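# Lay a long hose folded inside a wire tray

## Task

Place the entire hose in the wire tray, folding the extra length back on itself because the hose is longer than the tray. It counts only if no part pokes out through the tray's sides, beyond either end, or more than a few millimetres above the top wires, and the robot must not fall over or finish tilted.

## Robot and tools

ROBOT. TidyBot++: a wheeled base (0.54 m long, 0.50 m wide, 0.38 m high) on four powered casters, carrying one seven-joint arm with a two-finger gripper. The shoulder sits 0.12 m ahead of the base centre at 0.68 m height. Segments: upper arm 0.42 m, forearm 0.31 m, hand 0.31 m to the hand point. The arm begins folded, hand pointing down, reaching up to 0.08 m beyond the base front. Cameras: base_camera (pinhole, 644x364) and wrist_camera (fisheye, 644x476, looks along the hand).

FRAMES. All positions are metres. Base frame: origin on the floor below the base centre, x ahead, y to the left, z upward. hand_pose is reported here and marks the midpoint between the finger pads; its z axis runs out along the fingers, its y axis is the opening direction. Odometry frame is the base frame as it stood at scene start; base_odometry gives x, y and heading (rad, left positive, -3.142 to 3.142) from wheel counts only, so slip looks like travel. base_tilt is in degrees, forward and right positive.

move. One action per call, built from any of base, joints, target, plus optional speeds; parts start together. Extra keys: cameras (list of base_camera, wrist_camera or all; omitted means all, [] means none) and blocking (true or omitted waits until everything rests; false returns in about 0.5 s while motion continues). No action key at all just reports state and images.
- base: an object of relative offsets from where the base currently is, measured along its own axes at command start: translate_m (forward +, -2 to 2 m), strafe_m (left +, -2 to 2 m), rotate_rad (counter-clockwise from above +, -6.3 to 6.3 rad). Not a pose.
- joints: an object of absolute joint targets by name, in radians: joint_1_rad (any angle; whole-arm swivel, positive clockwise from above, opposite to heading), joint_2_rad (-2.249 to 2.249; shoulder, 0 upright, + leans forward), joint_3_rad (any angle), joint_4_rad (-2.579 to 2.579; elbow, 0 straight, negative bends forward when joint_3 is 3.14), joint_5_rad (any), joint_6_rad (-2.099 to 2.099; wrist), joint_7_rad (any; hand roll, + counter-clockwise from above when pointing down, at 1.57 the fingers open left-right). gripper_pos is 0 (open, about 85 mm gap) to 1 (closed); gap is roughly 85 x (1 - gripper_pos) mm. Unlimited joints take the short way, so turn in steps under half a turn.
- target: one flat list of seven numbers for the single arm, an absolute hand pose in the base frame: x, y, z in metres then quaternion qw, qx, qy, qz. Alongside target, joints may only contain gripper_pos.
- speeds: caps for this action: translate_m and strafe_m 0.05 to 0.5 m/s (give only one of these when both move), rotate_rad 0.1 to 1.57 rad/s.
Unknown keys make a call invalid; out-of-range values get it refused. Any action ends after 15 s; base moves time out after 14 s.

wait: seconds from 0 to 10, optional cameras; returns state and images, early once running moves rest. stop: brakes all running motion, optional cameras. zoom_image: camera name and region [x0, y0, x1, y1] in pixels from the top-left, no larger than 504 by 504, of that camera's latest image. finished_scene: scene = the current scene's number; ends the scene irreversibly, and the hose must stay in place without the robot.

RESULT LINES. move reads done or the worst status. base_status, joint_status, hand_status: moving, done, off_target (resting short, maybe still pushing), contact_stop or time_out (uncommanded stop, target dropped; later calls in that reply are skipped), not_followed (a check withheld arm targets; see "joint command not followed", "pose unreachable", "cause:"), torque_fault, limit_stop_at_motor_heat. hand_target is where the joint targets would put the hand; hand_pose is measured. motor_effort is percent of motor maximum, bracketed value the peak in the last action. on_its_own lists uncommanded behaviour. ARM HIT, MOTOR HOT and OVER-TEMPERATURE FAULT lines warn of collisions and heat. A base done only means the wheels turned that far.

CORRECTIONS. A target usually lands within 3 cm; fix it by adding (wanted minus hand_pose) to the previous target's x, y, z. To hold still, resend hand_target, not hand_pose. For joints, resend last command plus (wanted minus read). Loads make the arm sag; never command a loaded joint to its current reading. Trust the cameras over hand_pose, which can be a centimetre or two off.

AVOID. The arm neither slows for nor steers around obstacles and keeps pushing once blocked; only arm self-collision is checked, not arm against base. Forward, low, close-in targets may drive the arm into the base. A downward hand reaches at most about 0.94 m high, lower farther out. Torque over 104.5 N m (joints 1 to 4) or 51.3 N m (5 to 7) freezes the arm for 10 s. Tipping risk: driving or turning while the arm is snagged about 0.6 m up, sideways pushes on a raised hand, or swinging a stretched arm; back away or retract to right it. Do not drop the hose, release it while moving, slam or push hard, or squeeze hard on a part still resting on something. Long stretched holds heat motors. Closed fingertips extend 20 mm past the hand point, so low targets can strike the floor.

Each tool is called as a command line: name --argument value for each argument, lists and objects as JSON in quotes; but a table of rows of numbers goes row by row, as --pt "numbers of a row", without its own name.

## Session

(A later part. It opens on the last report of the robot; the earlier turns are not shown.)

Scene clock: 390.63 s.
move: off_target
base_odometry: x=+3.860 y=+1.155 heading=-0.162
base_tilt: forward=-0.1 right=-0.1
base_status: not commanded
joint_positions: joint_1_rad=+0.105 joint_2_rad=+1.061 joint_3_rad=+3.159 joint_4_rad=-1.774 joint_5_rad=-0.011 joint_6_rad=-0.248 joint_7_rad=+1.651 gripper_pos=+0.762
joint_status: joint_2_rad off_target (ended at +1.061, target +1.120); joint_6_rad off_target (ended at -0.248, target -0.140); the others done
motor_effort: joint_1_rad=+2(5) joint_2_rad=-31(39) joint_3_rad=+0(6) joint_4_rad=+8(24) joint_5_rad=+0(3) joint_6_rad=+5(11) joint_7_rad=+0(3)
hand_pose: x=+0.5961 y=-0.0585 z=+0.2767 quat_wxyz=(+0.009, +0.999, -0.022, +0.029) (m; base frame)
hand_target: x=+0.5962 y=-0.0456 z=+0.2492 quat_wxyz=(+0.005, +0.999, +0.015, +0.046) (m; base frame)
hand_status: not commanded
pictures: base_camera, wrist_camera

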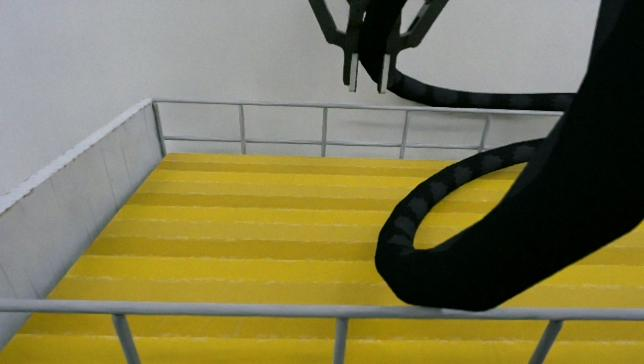

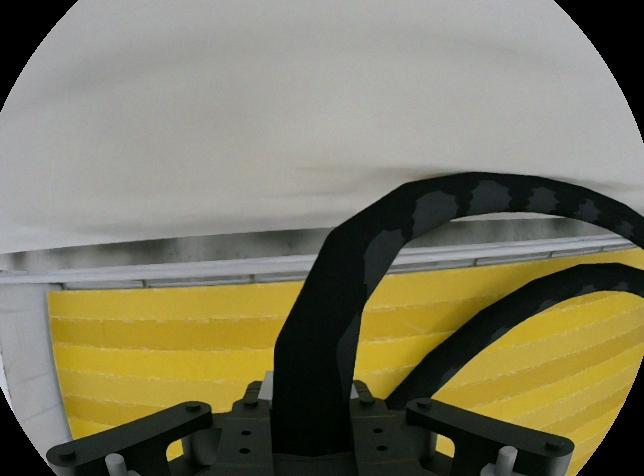

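move --joints '{"gripper_pos": 0.55}'

move --joints '{"gripper_pos": 0.1}'

Scene clock: 391.93 s.
move: done
base_odometry: x=+3.860 y=+1.155 heading=-0.162
base_tilt: forward=-0.1 right=-0.1
base_status: not commanded
joint_positions: joint_1_rad=+0.103 joint_2_rad=+1.072 joint_3_rad=+3.151 joint_4_rad=-1.775 joint_5_rad=-0.011 joint_6_rad=-0.209 joint_7_rad=+1.651 gripper_pos=+0.550
joint_status: all done
motor_effort: joint_1_rad=+2(3) joint_2_rad=-33(35) joint_3_rad=+0(2) joint_4_rad=+4(8) joint_5_rad=+2(2) joint_6_rad=+0(5) joint_7_rad=+0(1)
hand_pose: x=+0.6038 y=-0.0538 z=+0.2722 quat_wxyz=(+0.007, +0.999, -0.019, +0.043) (m; base frame)
hand_target: x=+0.5962 y=-0.0456 z=+0.2492 quat_wxyz=(+0.005, +0.999, +0.015, +0.046) (m; base frame)
hand_status: not commanded
pictures: base_camera, wrist_camera

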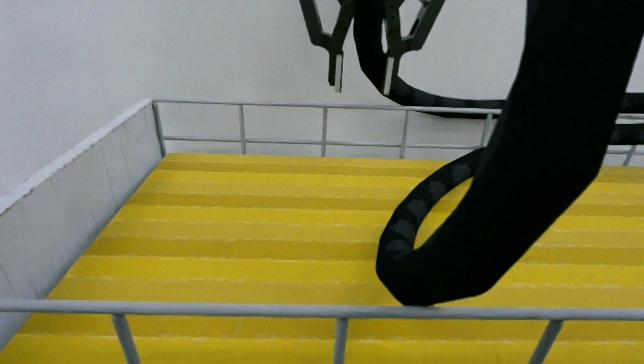

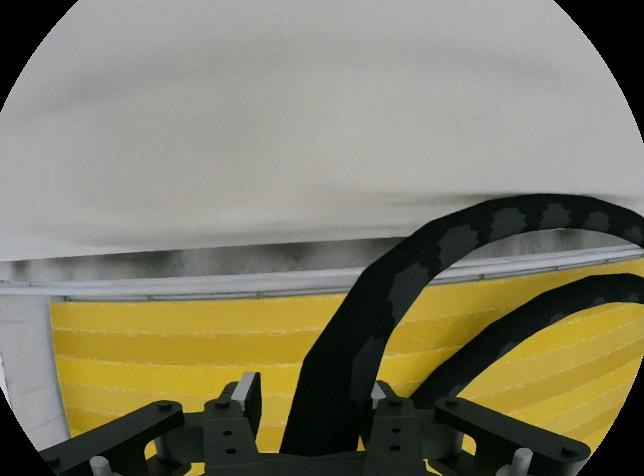

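Scene clock: 392.73 s.
move: done
base_odometry: x=+3.860 y=+1.155 heading=-0.162
base_tilt: forward=+0.0 right=-0.1
base_status: not commanded
joint_positions: joint_1_rad=+0.095 joint_2_rad=+1.072 joint_3_rad=+3.144 joint_4_rad=-1.775 joint_5_rad=-0.011 joint_6_rad=-0.201 joint_7_rad=+1.652 gripper_pos=+0.100
joint_status: all done
motor_effort: joint_1_rad=+4(4) joint_2_rad=-33(34) joint_3_rad=+3(3) joint_4_rad=+4(5) joint_5_rad=+2(2) joint_6_rad=-1(1) joint_7_rad=+0(1)
hand_pose: x=+0.6071 y=-0.0457 z=+0.2725 quat_wxyz=(+0.004, +0.999, -0.013, +0.047) (m; base frame)
hand_target: x=+0.5962 y=-0.0456 z=+0.2492 quat_wxyz=(+0.005, +0.999, +0.015, +0.046) (m; base frame)
hand_status: not commanded
pictures: base_camera, wrist_camera

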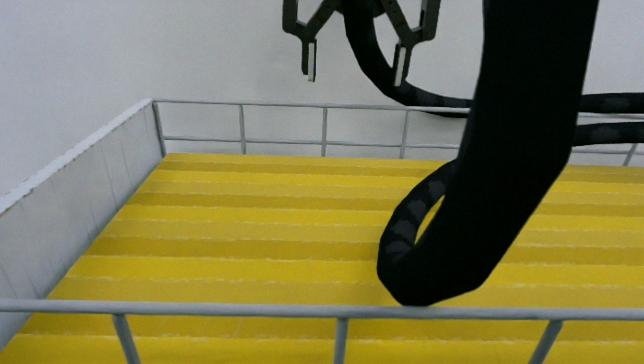

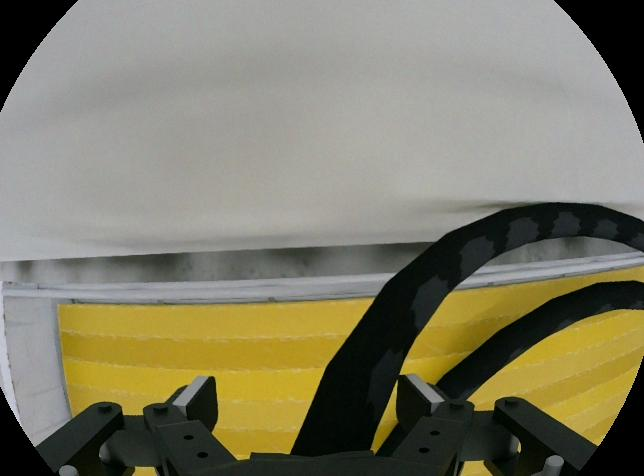

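move --joints '{"joint_2_rad": 0.67, "joint_4_rad": -1.8, "joint_6_rad": -0.6}'

move --joints '{"joint_1_rad": 0.5, "joint_2_rad": 0.25, "joint_4_rad": -1.7, "joint_6_rad": -0.9, "joint_7_rad": 2.07}'

Scene clock: 394.57 s.
move: done
base_odometry: x=+3.860 y=+1.155 heading=-0.162
base_tilt: forward=+0.0 right=-0.1
base_status: not commanded
joint_positions: joint_1_rad=+0.107 joint_2_rad=+0.689 joint_3_rad=+3.144 joint_4_rad=-1.793 joint_5_rad=-0.011 joint_6_rad=-0.528 joint_7_rad=+1.652 gripper_pos=+0.100
joint_status: all done
motor_effort: joint_1_rad=-1(4) joint_2_rad=-37(41) joint_3_rad=-3(4) joint_4_rad=+14(15) joint_5_rad=+0(2) joint_6_rad=+3(4) joint_7_rad=+0(1)
hand_pose: x=+0.6171 y=-0.0521 z=+0.4497 quat_wxyz=(+0.004, +0.998, -0.019, +0.066) (m; base frame)
hand_target: x=+0.5960 y=-0.0457 z=+0.4550 quat_wxyz=(+0.004, +0.999, +0.015, +0.036) (m; base frame)
hand_status: not commanded
pictures: base_camera, wrist_camera

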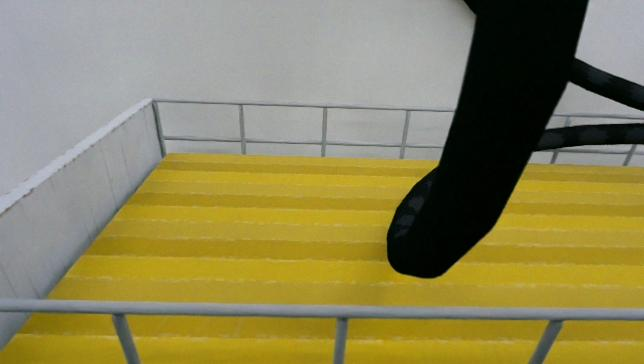

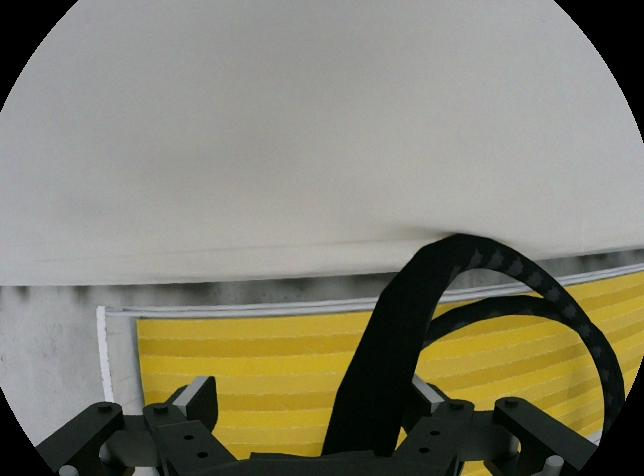

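Scene clock: 396.43 s.
move: done
base_odometry: x=+3.860 y=+1.155 heading=-0.162
base_tilt: forward=+0.0 right=-0.1
base_status: not commanded
joint_positions: joint_1_rad=+0.491 joint_2_rad=+0.253 joint_3_rad=+3.144 joint_4_rad=-1.730 joint_5_rad=-0.011 joint_6_rad=-0.820 joint_7_rad=+2.017 gripper_pos=+0.100
joint_status: all done
motor_effort: joint_1_rad=+1(3) joint_2_rad=-27(41) joint_3_rad=+0(3) joint_4_rad=+19(19) joint_5_rad=+1(1) joint_6_rad=+3(4) joint_7_rad=-1(1)
hand_pose: x=+0.5584 y=-0.2320 z=+0.6697 quat_wxyz=(+0.073, +0.985, -0.026, +0.152) (m; base frame)
hand_target: x=+0.5462 y=-0.2310 z=+0.6750 quat_wxyz=(+0.069, +0.989, +0.000, +0.128) (m; base frame)
hand_status: not commanded
pictures: base_camera, wrist_camera

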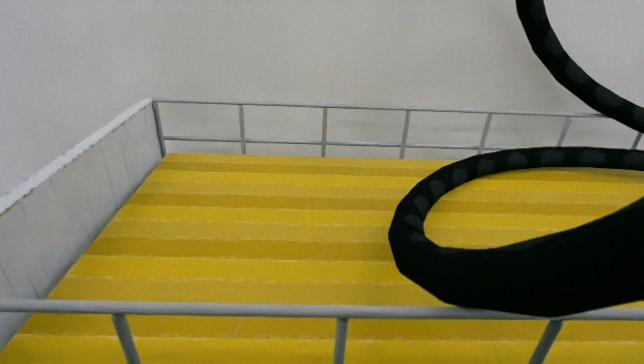

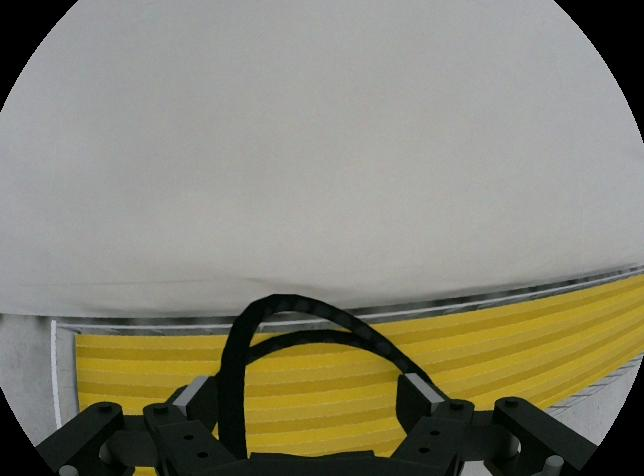

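I'll check the current state and get a view of the tray.

move --joints '{"joint_1_rad": 0.491, "joint_2_rad": 0.1, "joint_4_rad": -1.9, "joint_6_rad": -1.1, "joint_7_rad": 2.061}' --cameras '["all"]'

Scene clock: 399.10 s.
move: done
base_odometry: x=+3.860 y=+1.155 heading=-0.162
base_tilt: forward=+0.0 right=-0.1
base_status: not commanded
joint_positions: joint_1_rad=+0.491 joint_2_rad=+0.108 joint_3_rad=+3.144 joint_4_rad=-1.887 joint_5_rad=-0.011 joint_6_rad=-1.018 joint_7_rad=+2.018 gripper_pos=+0.100
joint_status: all done
motor_effort: joint_1_rad=+1(2) joint_2_rad=-20(29) joint_3_rad=+0(1) joint_4_rad=+17(19) joint_5_rad=+1(1) joint_6_rad=+1(3) joint_7_rad=+0(1)
hand_pose: x=+0.4485 y=-0.1725 z=+0.6622 quat_wxyz=(+0.025, +0.998, -0.026, +0.059) (m; base frame)
hand_target: x=+0.4204 y=-0.1590 z=+0.6586 quat_wxyz=(+0.010, +1.000, +0.000, +0.018) (m; base frame)
hand_status: not commanded
pictures: base_camera, wrist_camera

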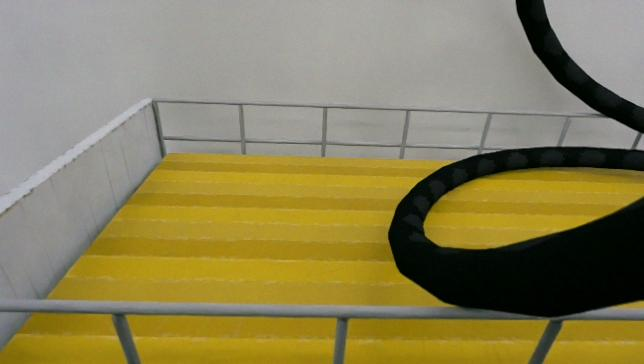

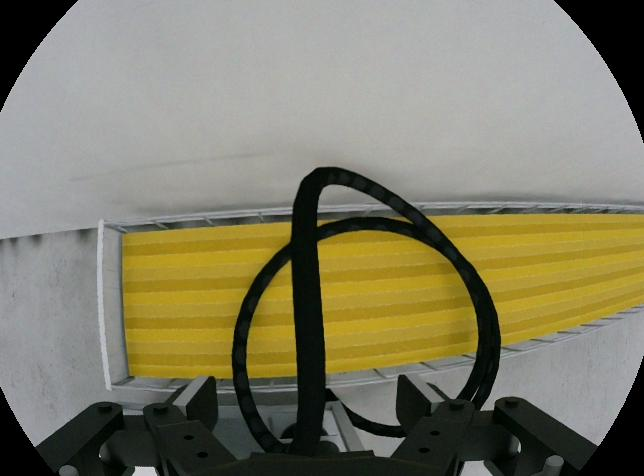

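move --base '{"translate_m": -0.2}' --speeds '{"translate_m": 0.2}' --joints '{"joint_1_rad": 0.3, "joint_2_rad": 0.1, "joint_4_rad": -1.9, "joint_6_rad": -1.05, "joint_7_rad": 1.87}' --cameras '["all"]'

Scene clock: 402.17 s.
move: done
base_odometry: x=+3.663 y=+1.187 heading=-0.162
base_tilt: forward=-0.1 right=-0.1
base_status: done
joint_positions: joint_1_rad=+0.309 joint_2_rad=+0.104 joint_3_rad=+3.144 joint_4_rad=-1.888 joint_5_rad=-0.011 joint_6_rad=-1.021 joint_7_rad=+1.921 gripper_pos=+0.100
joint_status: all done
motor_effort: joint_1_rad=+1(2) joint_2_rad=-21(24) joint_3_rad=+0(1) joint_4_rad=+17(19) joint_5_rad=+1(1) joint_6_rad=+1(2) joint_7_rad=-1(1)
hand_pose: x=+0.4730 y=-0.1097 z=+0.6631 quat_wxyz=(+0.017, +0.998, +0.017, +0.062) (m; base frame)
hand_target: x=+0.4600 y=-0.1035 z=+0.6597 quat_wxyz=(+0.013, +0.999, +0.000, +0.044) (m; base frame)
hand_status: not commanded
pictures: base_camera, wrist_camera

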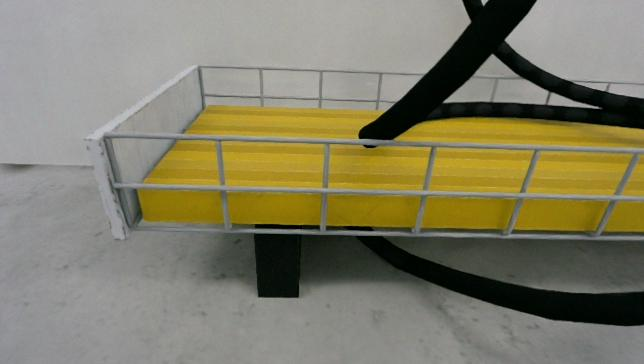

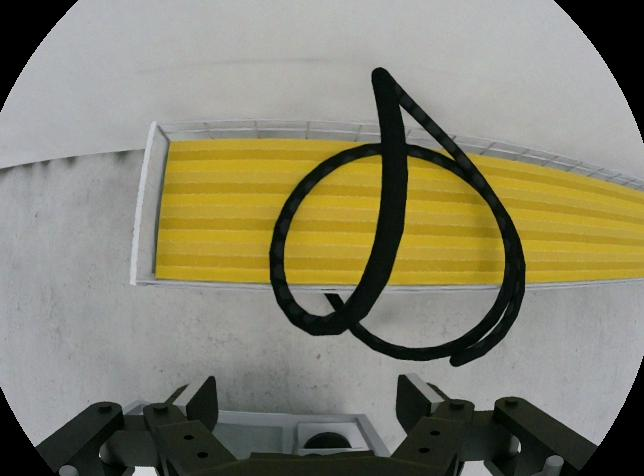

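move --joints '{"joint_1_rad": 0.11, "joint_2_rad": 0.5, "joint_4_rad": -1.555, "joint_6_rad": -1.14, "joint_7_rad": 1.65, "gripper_pos": 0.05}' --cameras '["wrist_camera"]'

move --joints '{"joint_1_rad": 0.11, "joint_2_rad": 0.82, "joint_4_rad": -1.755, "joint_6_rad": -0.5, "joint_7_rad": 1.65}' --cameras '["all"]'

Scene clock: 405.03 s.
move: done
base_odometry: x=+3.663 y=+1.187 heading=-0.162
base_tilt: forward=+0.0 right=-0.1
base_status: not commanded
joint_positions: joint_1_rad=+0.120 joint_2_rad=+0.487 joint_3_rad=+3.144 joint_4_rad=-1.587 joint_5_rad=-0.011 joint_6_rad=-1.060 joint_7_rad=+1.704 gripper_pos=+0.050
joint_status: all done
motor_effort: joint_1_rad=+1(2) joint_2_rad=-33(34) joint_3_rad=-1(1) joint_4_rad=+16(18) joint_5_rad=+1(1) joint_6_rad=+0(3) joint_7_rad=-1(1)
hand_pose: x=+0.5906 y=-0.0537 z=+0.5907 quat_wxyz=(-0.003, +1.000, +0.003, +0.004) (m; base frame)
hand_target: x=+0.5798 y=-0.0488 z=+0.5939 quat_wxyz=(-0.003, +1.000, -0.015, -0.027) (m; base frame)
hand_status: not commanded
pictures: wrist_camera

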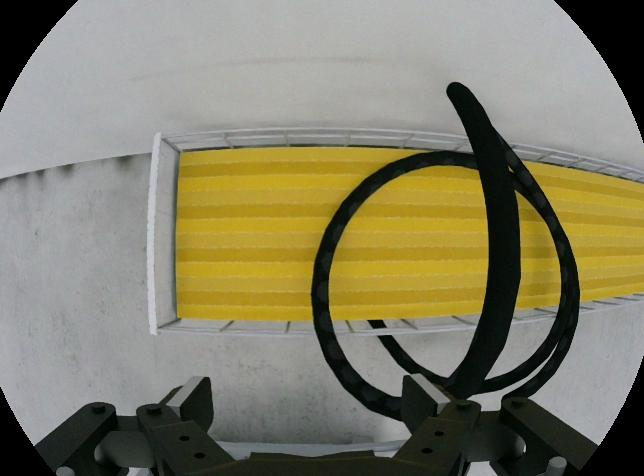

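Scene clock: 406.83 s.
move: done
base_odometry: x=+3.663 y=+1.187 heading=-0.162
base_tilt: forward=-0.1 right=-0.1
base_status: not commanded
joint_positions: joint_1_rad=+0.120 joint_2_rad=+0.813 joint_3_rad=+3.144 joint_4_rad=-1.741 joint_5_rad=-0.011 joint_6_rad=-0.581 joint_7_rad=+1.702 gripper_pos=+0.050
joint_status: all done
motor_effort: joint_1_rad=+1(2) joint_2_rad=-37(41) joint_3_rad=-1(1) joint_4_rad=+11(16) joint_5_rad=+1(1) joint_6_rad=+0(1) joint_7_rad=+0(1)
hand_pose: x=+0.5979 y=-0.0558 z=+0.3982 quat_wxyz=(-0.001, +1.000, +0.000, +0.004) (m; base frame)
hand_target: x=+0.6133 y=-0.0524 z=+0.3930 quat_wxyz=(+0.003, +0.999, -0.015, +0.033) (m; base frame)
hand_status: not commanded
pictures: base_camera, wrist_camera

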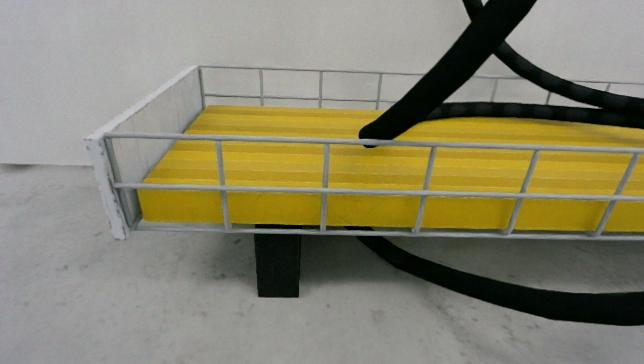

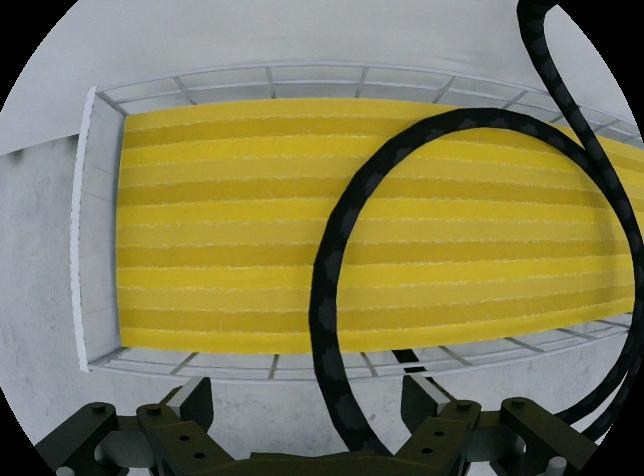

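move --joints '{"joint_1_rad": 0.12, "joint_2_rad": 1.06, "joint_4_rad": -1.745, "joint_6_rad": -0.24, "joint_7_rad": 1.65}' --cameras '["wrist_camera"]'

move --joints '{"joint_1_rad": 0.125, "joint_2_rad": 1.285, "joint_4_rad": -1.637, "joint_6_rad": -0.15, "joint_7_rad": 1.65}' --cameras '["all"]'

Scene clock: 408.87 s.
move: done
base_odometry: x=+3.663 y=+1.187 heading=-0.162
base_tilt: forward=-0.1 right=-0.1
base_status: not commanded
joint_positions: joint_1_rad=+0.120 joint_2_rad=+1.052 joint_3_rad=+3.144 joint_4_rad=-1.741 joint_5_rad=-0.011 joint_6_rad=-0.321 joint_7_rad=+1.702 gripper_pos=+0.050
joint_status: all done
motor_effort: joint_1_rad=+1(2) joint_2_rad=-39(42) joint_3_rad=-1(1) joint_4_rad=+7(12) joint_5_rad=+1(1) joint_6_rad=+1(1) joint_7_rad=+0(2)
hand_pose: x=+0.5971 y=-0.0566 z=+0.2837 quat_wxyz=(+0.001, +1.000, +0.000, +0.014) (m; base frame)
hand_target: x=+0.6165 y=-0.0577 z=+0.2810 quat_wxyz=(+0.004, +0.999, -0.020, +0.048) (m; base frame)
hand_status: not commanded
pictures: wrist_camera

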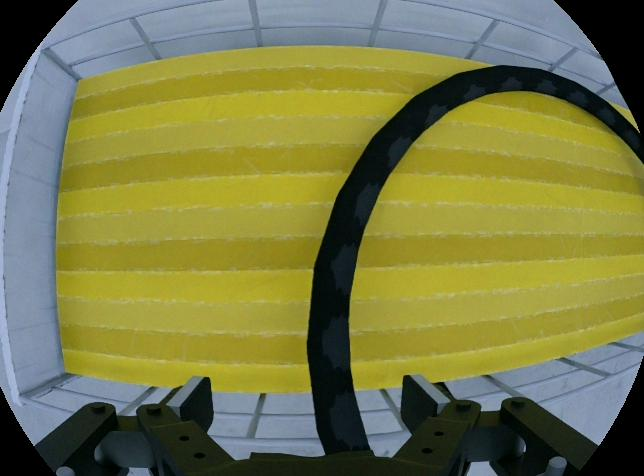

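Scene clock: 410.10 s.
move: done
base_odometry: x=+3.663 y=+1.187 heading=-0.162
base_tilt: forward=+0.0 right=-0.1
base_status: not commanded
joint_positions: joint_1_rad=+0.121 joint_2_rad=+1.264 joint_3_rad=+3.145 joint_4_rad=-1.658 joint_5_rad=-0.011 joint_6_rad=-0.227 joint_7_rad=+1.701 gripper_pos=+0.050
joint_status: all done
motor_effort: joint_1_rad=+1(2) joint_2_rad=-40(42) joint_3_rad=-1(5) joint_4_rad=+5(8) joint_5_rad=+1(1) joint_6_rad=+0(3) joint_7_rad=+0(1)
hand_pose: x=+0.5826 y=-0.0564 z=+0.1907 quat_wxyz=(+0.000, +1.000, -0.001, -0.004) (m; base frame)
hand_target: x=+0.6092 y=-0.0592 z=+0.1831 quat_wxyz=(+0.003, +0.999, -0.023, +0.035) (m; base frame)
hand_status: not commanded
pictures: base_camera, wrist_camera

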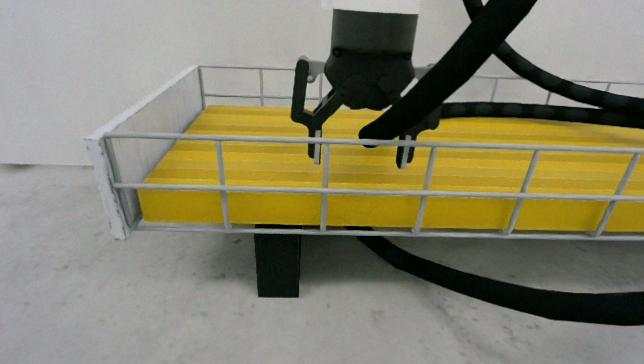

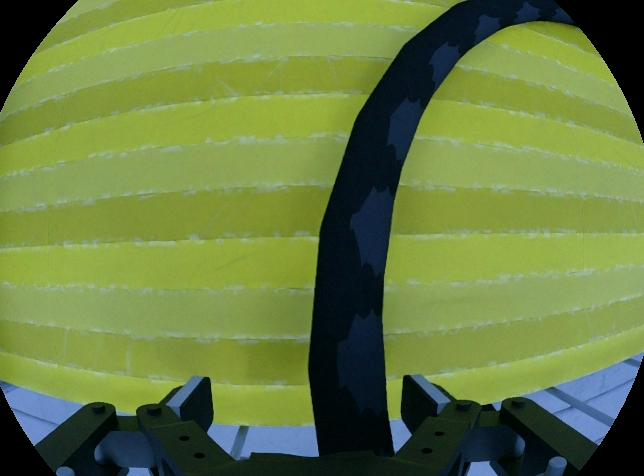

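move --joints '{"gripper_pos": 0.8}' --cameras '["wrist_camera"]'

move --joints '{"joint_1_rad": 0.125, "joint_2_rad": 0.8, "joint_4_rad": -1.76, "joint_6_rad": -0.45, "joint_7_rad": 1.65}' --cameras '["all"]'

Scene clock: 411.27 s.
move: off_target
base_odometry: x=+3.663 y=+1.187 heading=-0.162
base_tilt: forward=+0.0 right=-0.1
base_status: not commanded
joint_positions: joint_1_rad=+0.129 joint_2_rad=+1.265 joint_3_rad=+3.146 joint_4_rad=-1.654 joint_5_rad=-0.011 joint_6_rad=-0.221 joint_7_rad=+1.701 gripper_pos=+0.765
joint_status: gripper_pos off_target (ended at +0.765, target +0.800)
motor_effort: joint_1_rad=+0(2) joint_2_rad=-38(40) joint_3_rad=-2(5) joint_4_rad=+4(5) joint_5_rad=+0(1) joint_6_rad=-1(1) joint_7_rad=-1(1)
hand_pose: x=+0.5861 y=-0.0612 z=+0.1906 quat_wxyz=(+0.001, +1.000, -0.005, +0.001) (m; base frame)
hand_target: x=+0.6092 y=-0.0592 z=+0.1831 quat_wxyz=(+0.003, +0.999, -0.023, +0.035) (m; base frame)
hand_status: not commanded
pictures: wrist_camera

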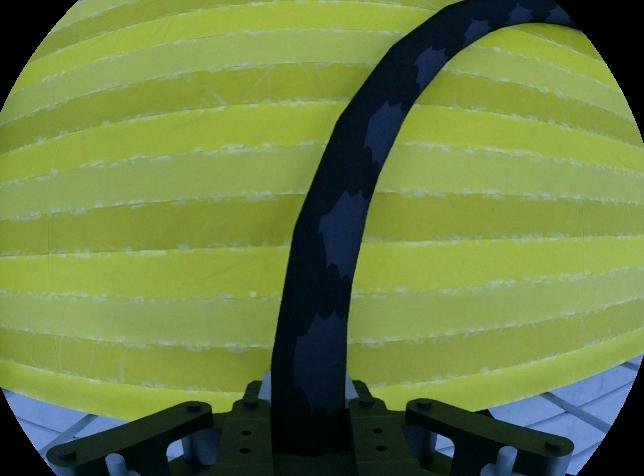

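Scene clock: 412.93 s.
move: off_target
base_odometry: x=+3.663 y=+1.187 heading=-0.162
base_tilt: forward=+0.0 right=-0.1
base_status: not commanded
joint_positions: joint_1_rad=+0.129 joint_2_rad=+0.840 joint_3_rad=+3.146 joint_4_rad=-1.759 joint_5_rad=-0.011 joint_6_rad=-0.388 joint_7_rad=+1.698 gripper_pos=+0.765
joint_status: joint_2_rad off_target (ended at +0.840, target +0.800); the others done
motor_effort: joint_1_rad=+0(2) joint_2_rad=-44(49) joint_3_rad=-1(3) joint_4_rad=+14(15) joint_5_rad=+1(2) joint_6_rad=+4(6) joint_7_rad=+0(1)
hand_pose: x=+0.6381 y=-0.0672 z=+0.3857 quat_wxyz=(+0.009, +0.997, -0.007, +0.076) (m; base frame)
hand_target: x=+0.6306 y=-0.0620 z=+0.4037 quat_wxyz=(+0.006, +0.998, -0.022, +0.065) (m; base frame)
hand_status: not commanded
pictures: base_camera, wrist_camera

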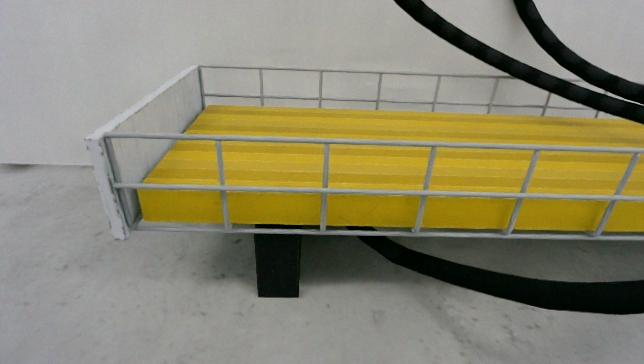

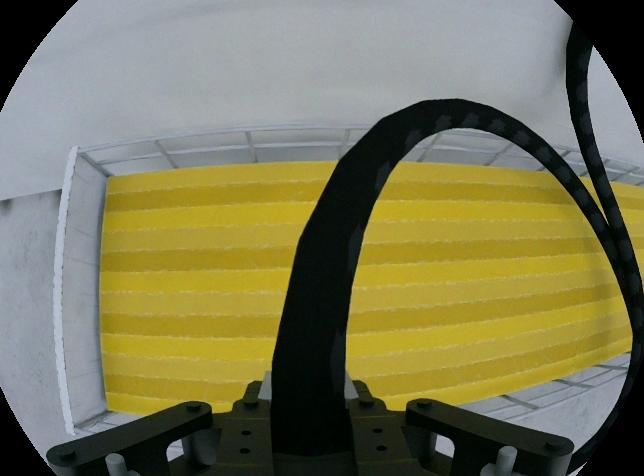

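move --joints '{"joint_1_rad": 0.125, "joint_2_rad": 0.38, "joint_4_rad": -1.556, "joint_6_rad": -1.2, "joint_7_rad": 1.65}' --cameras '["wrist_camera"]'

move --joints '{"joint_1_rad": 0.125, "joint_2_rad": 0.4, "joint_4_rad": -0.63, "joint_6_rad": -2.06, "joint_7_rad": 1.65}' --cameras '["all"]'

Scene clock: 415.27 s.
move: off_target
base_odometry: x=+3.663 y=+1.187 heading=-0.162
base_tilt: forward=-0.1 right=-0.1
base_status: not commanded
joint_positions: joint_1_rad=+0.129 joint_2_rad=+0.412 joint_3_rad=+3.146 joint_4_rad=-1.610 joint_5_rad=-0.011 joint_6_rad=-1.136 joint_7_rad=+1.698 gripper_pos=+0.765
joint_status: joint_4_rad off_target (ended at -1.610, target -1.556); the others done
motor_effort: joint_1_rad=+0(1) joint_2_rad=-37(47) joint_3_rad=-1(1) joint_4_rad=+21(21) joint_5_rad=+2(3) joint_6_rad=+3(4) joint_7_rad=+0(2)
hand_pose: x=+0.5620 y=-0.0550 z=+0.6188 quat_wxyz=(-0.005, +1.000, -0.005, -0.008) (m; base frame)
hand_target: x=+0.5672 y=-0.0543 z=+0.6490 quat_wxyz=(+0.000, +1.000, -0.022, +0.003) (m; base frame)
hand_status: not commanded
pictures: wrist_camera

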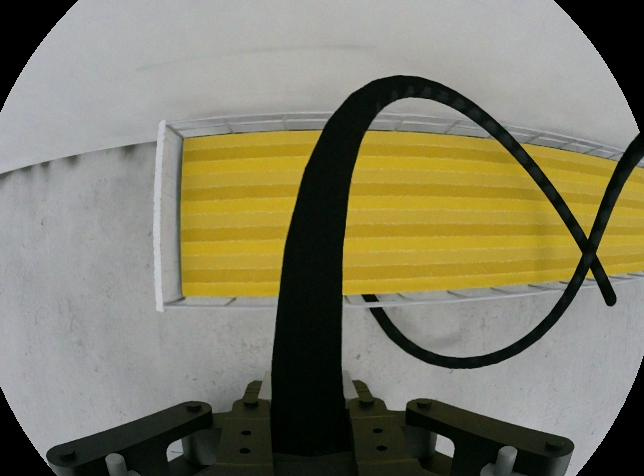

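Scene clock: 417.50 s.
move: off_target
base_odometry: x=+3.663 y=+1.187 heading=-0.162
base_tilt: forward=+0.0 right=-0.1
base_status: not commanded
joint_positions: joint_1_rad=+0.129 joint_2_rad=+0.418 joint_3_rad=+3.146 joint_4_rad=-0.692 joint_5_rad=-0.011 joint_6_rad=-1.994 joint_7_rad=+1.697 gripper_pos=+0.765
joint_status: joint_4_rad off_target (ended at -0.692, target -0.630); the others done
motor_effort: joint_1_rad=+0(1) joint_2_rad=-39(42) joint_3_rad=+0(1) joint_4_rad=+23(25) joint_5_rad=+4(4) joint_6_rad=+3(5) joint_7_rad=+0(2)
hand_pose: x=+0.5797 y=-0.0568 z=+0.8950 quat_wxyz=(-0.001, +1.000, -0.001, +0.019) (m; base frame)
hand_target: x=+0.5651 y=-0.0542 z=+0.9203 quat_wxyz=(+0.002, +0.999, -0.022, +0.026) (m; base frame)
hand_status: not commanded
pictures: base_camera, wrist_camera

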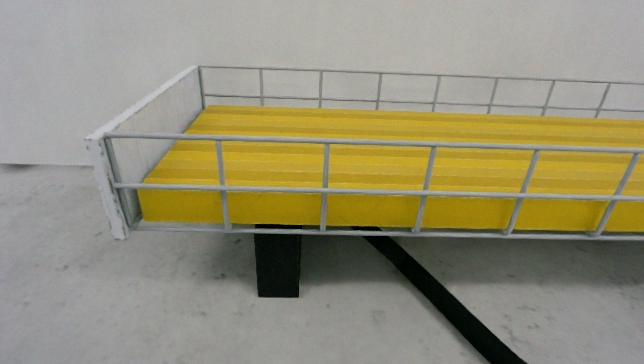

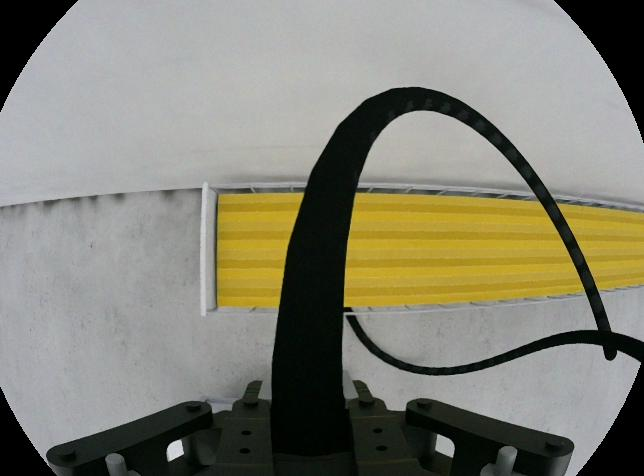

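move --base '{"translate_m": -0.3}' --speeds '{"translate_m": 0.2}' --cameras '["all"]'

Scene clock: 420.40 s.
move: done
base_odometry: x=+3.366 y=+1.236 heading=-0.161
base_tilt: forward=+0.0 right=-0.1
base_status: done
joint_positions: joint_1_rad=+0.129 joint_2_rad=+0.429 joint_3_rad=+3.146 joint_4_rad=-0.690 joint_5_rad=-0.011 joint_6_rad=-2.002 joint_7_rad=+1.697 gripper_pos=+0.765
joint_status: not commanded
motor_effort: joint_1_rad=+0(2) joint_2_rad=-39(43) joint_3_rad=+0(1) joint_4_rad=+22(23) joint_5_rad=+4(4) joint_6_rad=+2(4) joint_7_rad=+0(1)
hand_pose: x=+0.5797 y=-0.0568 z=+0.8906 quat_wxyz=(-0.002, +1.000, -0.001, +0.011) (m; base frame)
hand_target: x=+0.5651 y=-0.0542 z=+0.9203 quat_wxyz=(+0.002, +0.999, -0.022, +0.026) (m; base frame)
hand_status: not commanded
pictures: base_camera, wrist_camera

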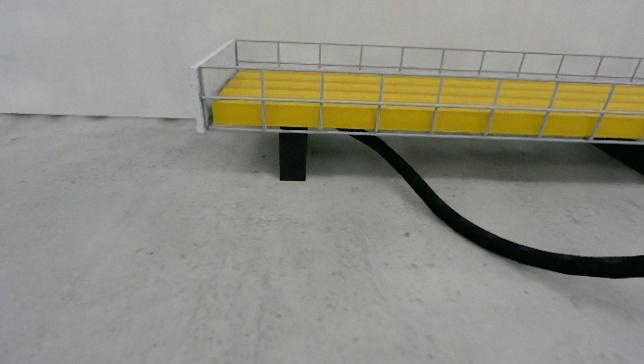

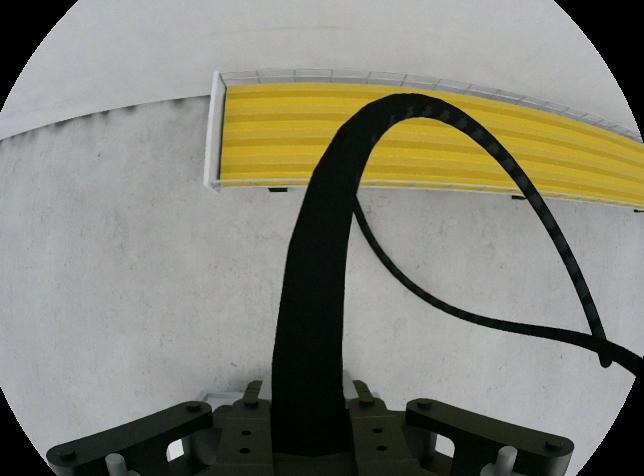

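move --base '{"translate_m": -0.3}' --speeds '{"translate_m": 0.2}' --cameras '["all"]'

Scene clock: 422.83 s.
move: done
base_odometry: x=+3.070 y=+1.284 heading=-0.161
base_tilt: forward=+0.0 right=-0.1
base_status: done
joint_positions: joint_1_rad=+0.129 joint_2_rad=+0.431 joint_3_rad=+3.146 joint_4_rad=-0.689 joint_5_rad=-0.011 joint_6_rad=-2.003 joint_7_rad=+1.697 gripper_pos=+0.765
joint_status: not commanded
motor_effort: joint_1_rad=+1(2) joint_2_rad=-40(42) joint_3_rad=+1(1) joint_4_rad=+22(23) joint_5_rad=+5(5) joint_6_rad=+2(3) joint_7_rad=+0(1)
hand_pose: x=+0.5802 y=-0.0569 z=+0.8901 quat_wxyz=(-0.003, +1.000, -0.001, +0.010) (m; base frame)
hand_target: x=+0.5651 y=-0.0542 z=+0.9203 quat_wxyz=(+0.002, +0.999, -0.022, +0.026) (m; base frame)
hand_status: not commanded
pictures: base_camera, wrist_camera

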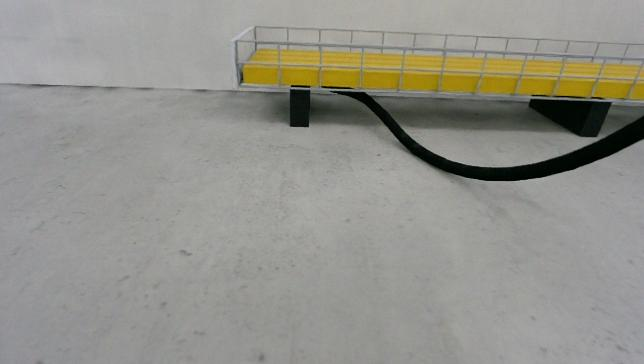

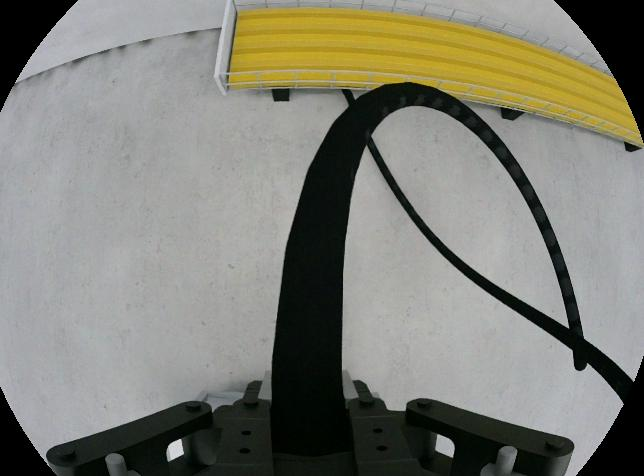

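move --base '{"translate_m": -0.4}' --speeds '{"translate_m": 0.25}' --cameras '["all"]'

Scene clock: 425.53 s.
move: done
base_odometry: x=+2.675 y=+1.348 heading=-0.161
base_tilt: forward=+0.0 right=-0.1
base_status: done
joint_positions: joint_1_rad=+0.129 joint_2_rad=+0.433 joint_3_rad=+3.146 joint_4_rad=-0.688 joint_5_rad=-0.011 joint_6_rad=-2.003 joint_7_rad=+1.697 gripper_pos=+0.765
joint_status: not commanded
motor_effort: joint_1_rad=+1(2) joint_2_rad=-40(43) joint_3_rad=+1(1) joint_4_rad=+22(23) joint_5_rad=+5(5) joint_6_rad=+2(3) joint_7_rad=+0(1)
hand_pose: x=+0.5807 y=-0.0569 z=+0.8893 quat_wxyz=(-0.003, +1.000, -0.001, +0.009) (m; base frame)
hand_target: x=+0.5651 y=-0.0542 z=+0.9203 quat_wxyz=(+0.002, +0.999, -0.022, +0.026) (m; base frame)
hand_status: not commanded
pictures: base_camera, wrist_camera

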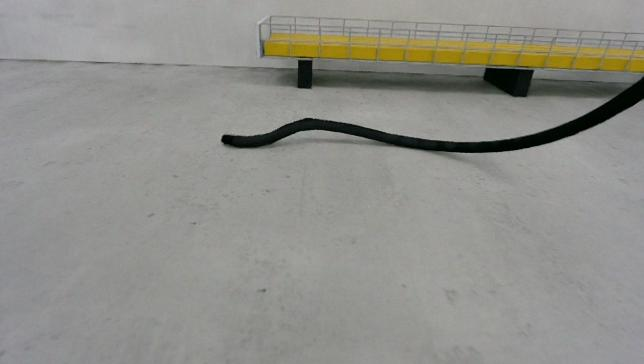

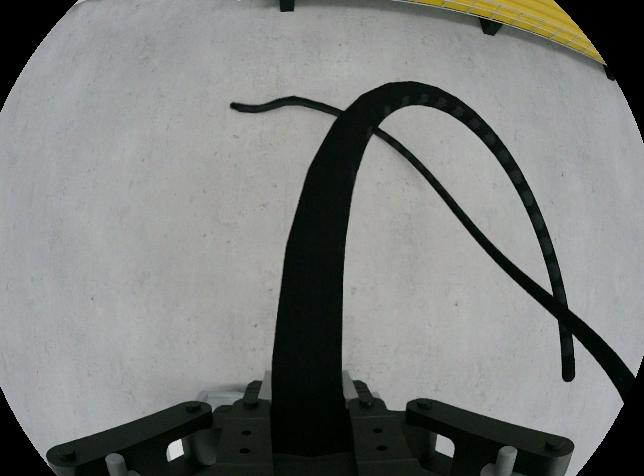

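wait --seconds 1.5 --cameras '["all"]'

Scene clock: 428.00 s.
base_odometry: x=+2.675 y=+1.348 heading=-0.161
base_tilt: forward=+0.0 right=-0.1
base_status: done
joint_positions: joint_1_rad=+0.129 joint_2_rad=+0.433 joint_3_rad=+3.146 joint_4_rad=-0.688 joint_5_rad=-0.011 joint_6_rad=-2.003 joint_7_rad=+1.697 gripper_pos=+0.765
joint_status: not commanded
motor_effort: joint_1_rad=+1(2) joint_2_rad=-39(43) joint_3_rad=+1(1) joint_4_rad=+22(23) joint_5_rad=+5(5) joint_6_rad=+2(3) joint_7_rad=+0(1)
hand_pose: x=+0.5807 y=-0.0569 z=+0.8893 quat_wxyz=(-0.003, +1.000, -0.001, +0.009) (m; base frame)
hand_target: x=+0.5651 y=-0.0542 z=+0.9203 quat_wxyz=(+0.002, +0.999, -0.022, +0.026) (m; base frame)
hand_status: not commanded
wait: 1.50 s; at rest from the start
pictures: base_camera, wrist_camera

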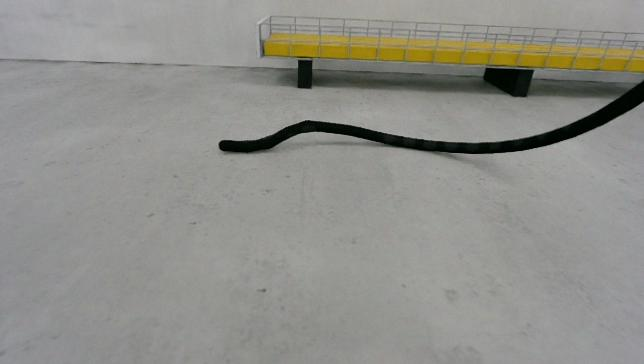

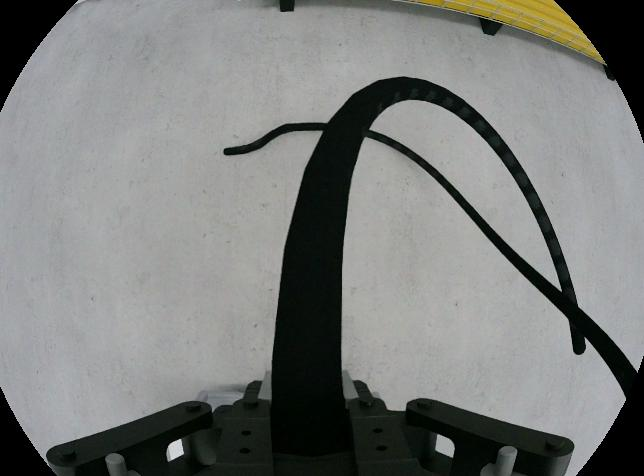

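wait --seconds 3 --cameras '["wrist_camera"]'

Scene clock: 431.17 s.
base_odometry: x=+2.675 y=+1.348 heading=-0.161
base_tilt: forward=+0.0 right=-0.1
base_status: done
joint_positions: joint_1_rad=+0.129 joint_2_rad=+0.433 joint_3_rad=+3.146 joint_4_rad=-0.688 joint_5_rad=-0.011 joint_6_rad=-2.003 joint_7_rad=+1.697 gripper_pos=+0.765
joint_status: not commanded
motor_effort: joint_1_rad=+1(2) joint_2_rad=-40(43) joint_3_rad=+1(1) joint_4_rad=+22(23) joint_5_rad=+5(5) joint_6_rad=+2(3) joint_7_rad=-1(1)
hand_pose: x=+0.5807 y=-0.0569 z=+0.8893 quat_wxyz=(-0.003, +1.000, -0.001, +0.009) (m; base frame)
hand_target: x=+0.5651 y=-0.0542 z=+0.9203 quat_wxyz=(+0.002, +0.999, -0.022, +0.026) (m; base frame)
hand_status: not commanded
wait: 3.00 s; at rest by 0.10 s
pictures: wrist_camera

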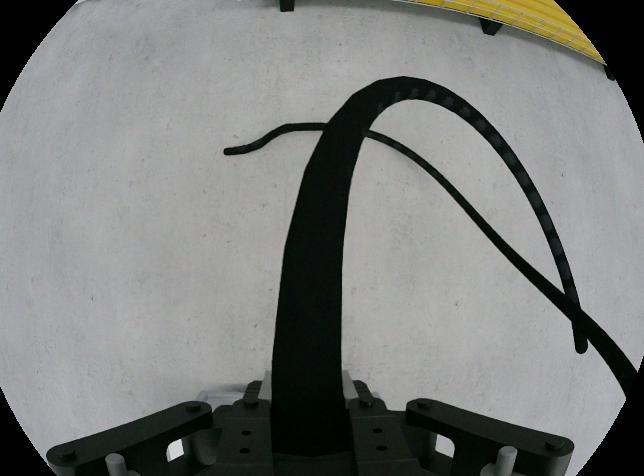

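move --joints '{"joint_1_rad": 0.125, "joint_2_rad": 0.3, "joint_4_rad": -0.55, "joint_6_rad": -1.4, "joint_7_rad": 1.65}' --cameras '["wrist_camera"]'

move --joints '{"joint_1_rad": 0.125, "joint_2_rad": 0.2, "joint_4_rad": -0.4, "joint_6_rad": -0.95, "joint_7_rad": 1.65}' --cameras '["all"]'

Scene clock: 434.67 s.
move: off_target
base_odometry: x=+2.675 y=+1.348 heading=-0.161
base_tilt: forward=-0.1 right=-0.1
base_status: not commanded
joint_positions: joint_1_rad=+0.129 joint_2_rad=+0.345 joint_3_rad=+3.146 joint_4_rad=-0.612 joint_5_rad=-0.011 joint_6_rad=-1.500 joint_7_rad=+1.682 gripper_pos=+0.770
joint_status: joint_2_rad off_target (ended at +0.345, target +0.300); joint_4_rad off_target (ended at -0.612, target -0.550); joint_6_rad off_target (ended at -1.500, target -1.400); the others done
motor_effort: joint_1_rad=+0(2) joint_2_rad=-37(44) joint_3_rad=+0(1) joint_4_rad=+25(27) joint_5_rad=+3(5) joint_6_rad=+11(11) joint_7_rad=+3(3)
hand_pose: x=+0.7106 y=-0.0740 z=+1.0177 quat_wxyz=(+0.036, +0.942, -0.009, +0.334) (m; base frame)
hand_target: x=+0.7173 y=-0.0731 z=+1.0957 quat_wxyz=(+0.043, +0.902, -0.020, +0.429) (m; base frame)
hand_status: not commanded
pictures: wrist_camera

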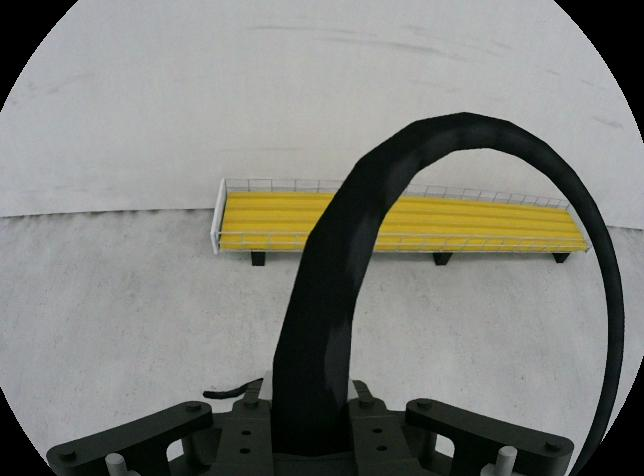

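Scene clock: 436.47 s.
move: off_target
base_odometry: x=+2.675 y=+1.348 heading=-0.161
base_tilt: forward=-0.1 right=-0.1
base_status: not commanded
joint_positions: joint_1_rad=+0.126 joint_2_rad=+0.234 joint_3_rad=+3.146 joint_4_rad=-0.459 joint_5_rad=-0.011 joint_6_rad=-1.073 joint_7_rad=+1.676 gripper_pos=+0.771
joint_status: joint_4_rad off_target (ended at -0.459, target -0.400); joint_6_rad off_target (ended at -1.073, target -0.950); the others done
motor_effort: joint_1_rad=+2(3) joint_2_rad=-35(48) joint_3_rad=+1(2) joint_4_rad=+26(31) joint_5_rad=+4(5) joint_6_rad=+16(16) joint_7_rad=+3(4)
hand_pose: x=+0.7184 y=-0.0738 z=+1.2722 quat_wxyz=(+0.070, +0.773, -0.008, +0.631) (m; base frame)
hand_target: x=+0.6871 y=-0.0693 z=+1.3601 quat_wxyz=(+0.072, +0.700, -0.016, +0.711) (m; base frame)
hand_status: not commanded
pictures: base_camera, wrist_camera

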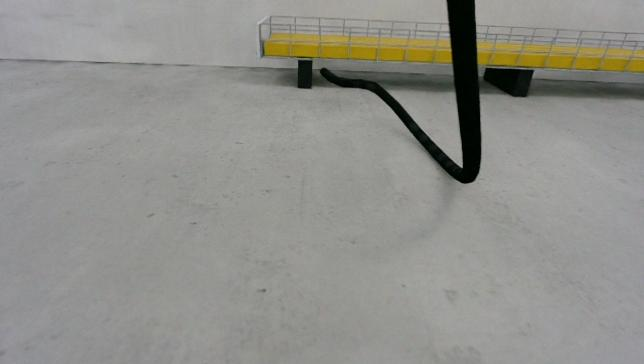

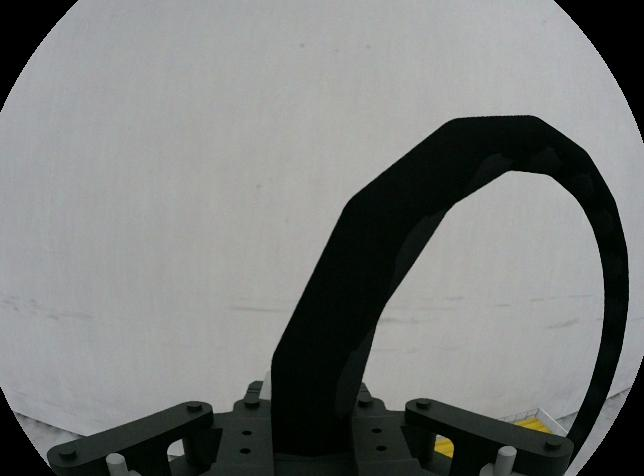

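move --joints '{"joint_1_rad": 0.125, "joint_2_rad": 0.12, "joint_4_rad": -0.14, "joint_6_rad": -0.57, "joint_7_rad": 1.65}' --cameras '["all"]'

Scene clock: 439.20 s.
move: off_target
base_odometry: x=+2.675 y=+1.348 heading=-0.161
base_tilt: forward=+0.0 right=-0.1
base_status: not commanded
joint_positions: joint_1_rad=+0.126 joint_2_rad=+0.150 joint_3_rad=+3.146 joint_4_rad=-0.195 joint_5_rad=-0.011 joint_6_rad=-0.697 joint_7_rad=+1.676 gripper_pos=+0.771
joint_status: joint_4_rad off_target (ended at -0.195, target -0.140); joint_6_rad off_target (ended at -0.697, target -0.570); the others done
motor_effort: joint_1_rad=+1(2) joint_2_rad=-25(40) joint_3_rad=+0(1) joint_4_rad=+19(29) joint_5_rad=+2(4) joint_6_rad=+15(19) joint_7_rad=+3(4)
hand_pose: x=+0.5537 y=-0.0530 z=+1.5508 quat_wxyz=(+0.097, +0.498, -0.005, +0.862) (m; base frame)
hand_target: x=+0.4773 y=-0.0433 z=+1.6134 quat_wxyz=(+0.092, +0.403, -0.009, +0.910) (m; base frame)
hand_status: not commanded
pictures: base_camera, wrist_camera

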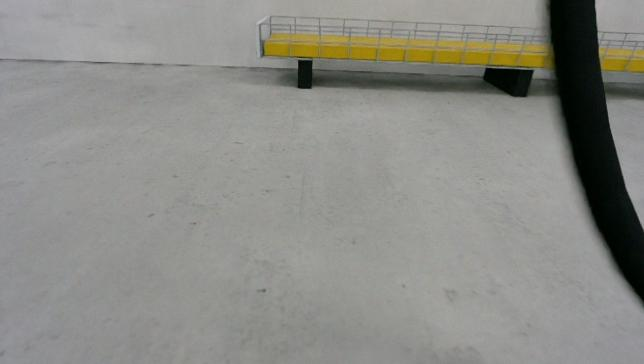

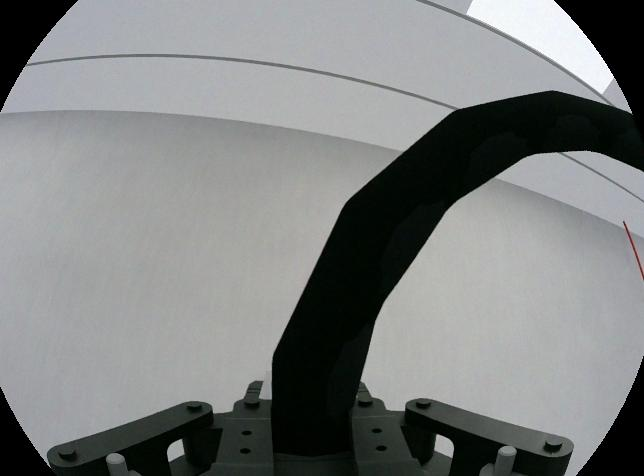

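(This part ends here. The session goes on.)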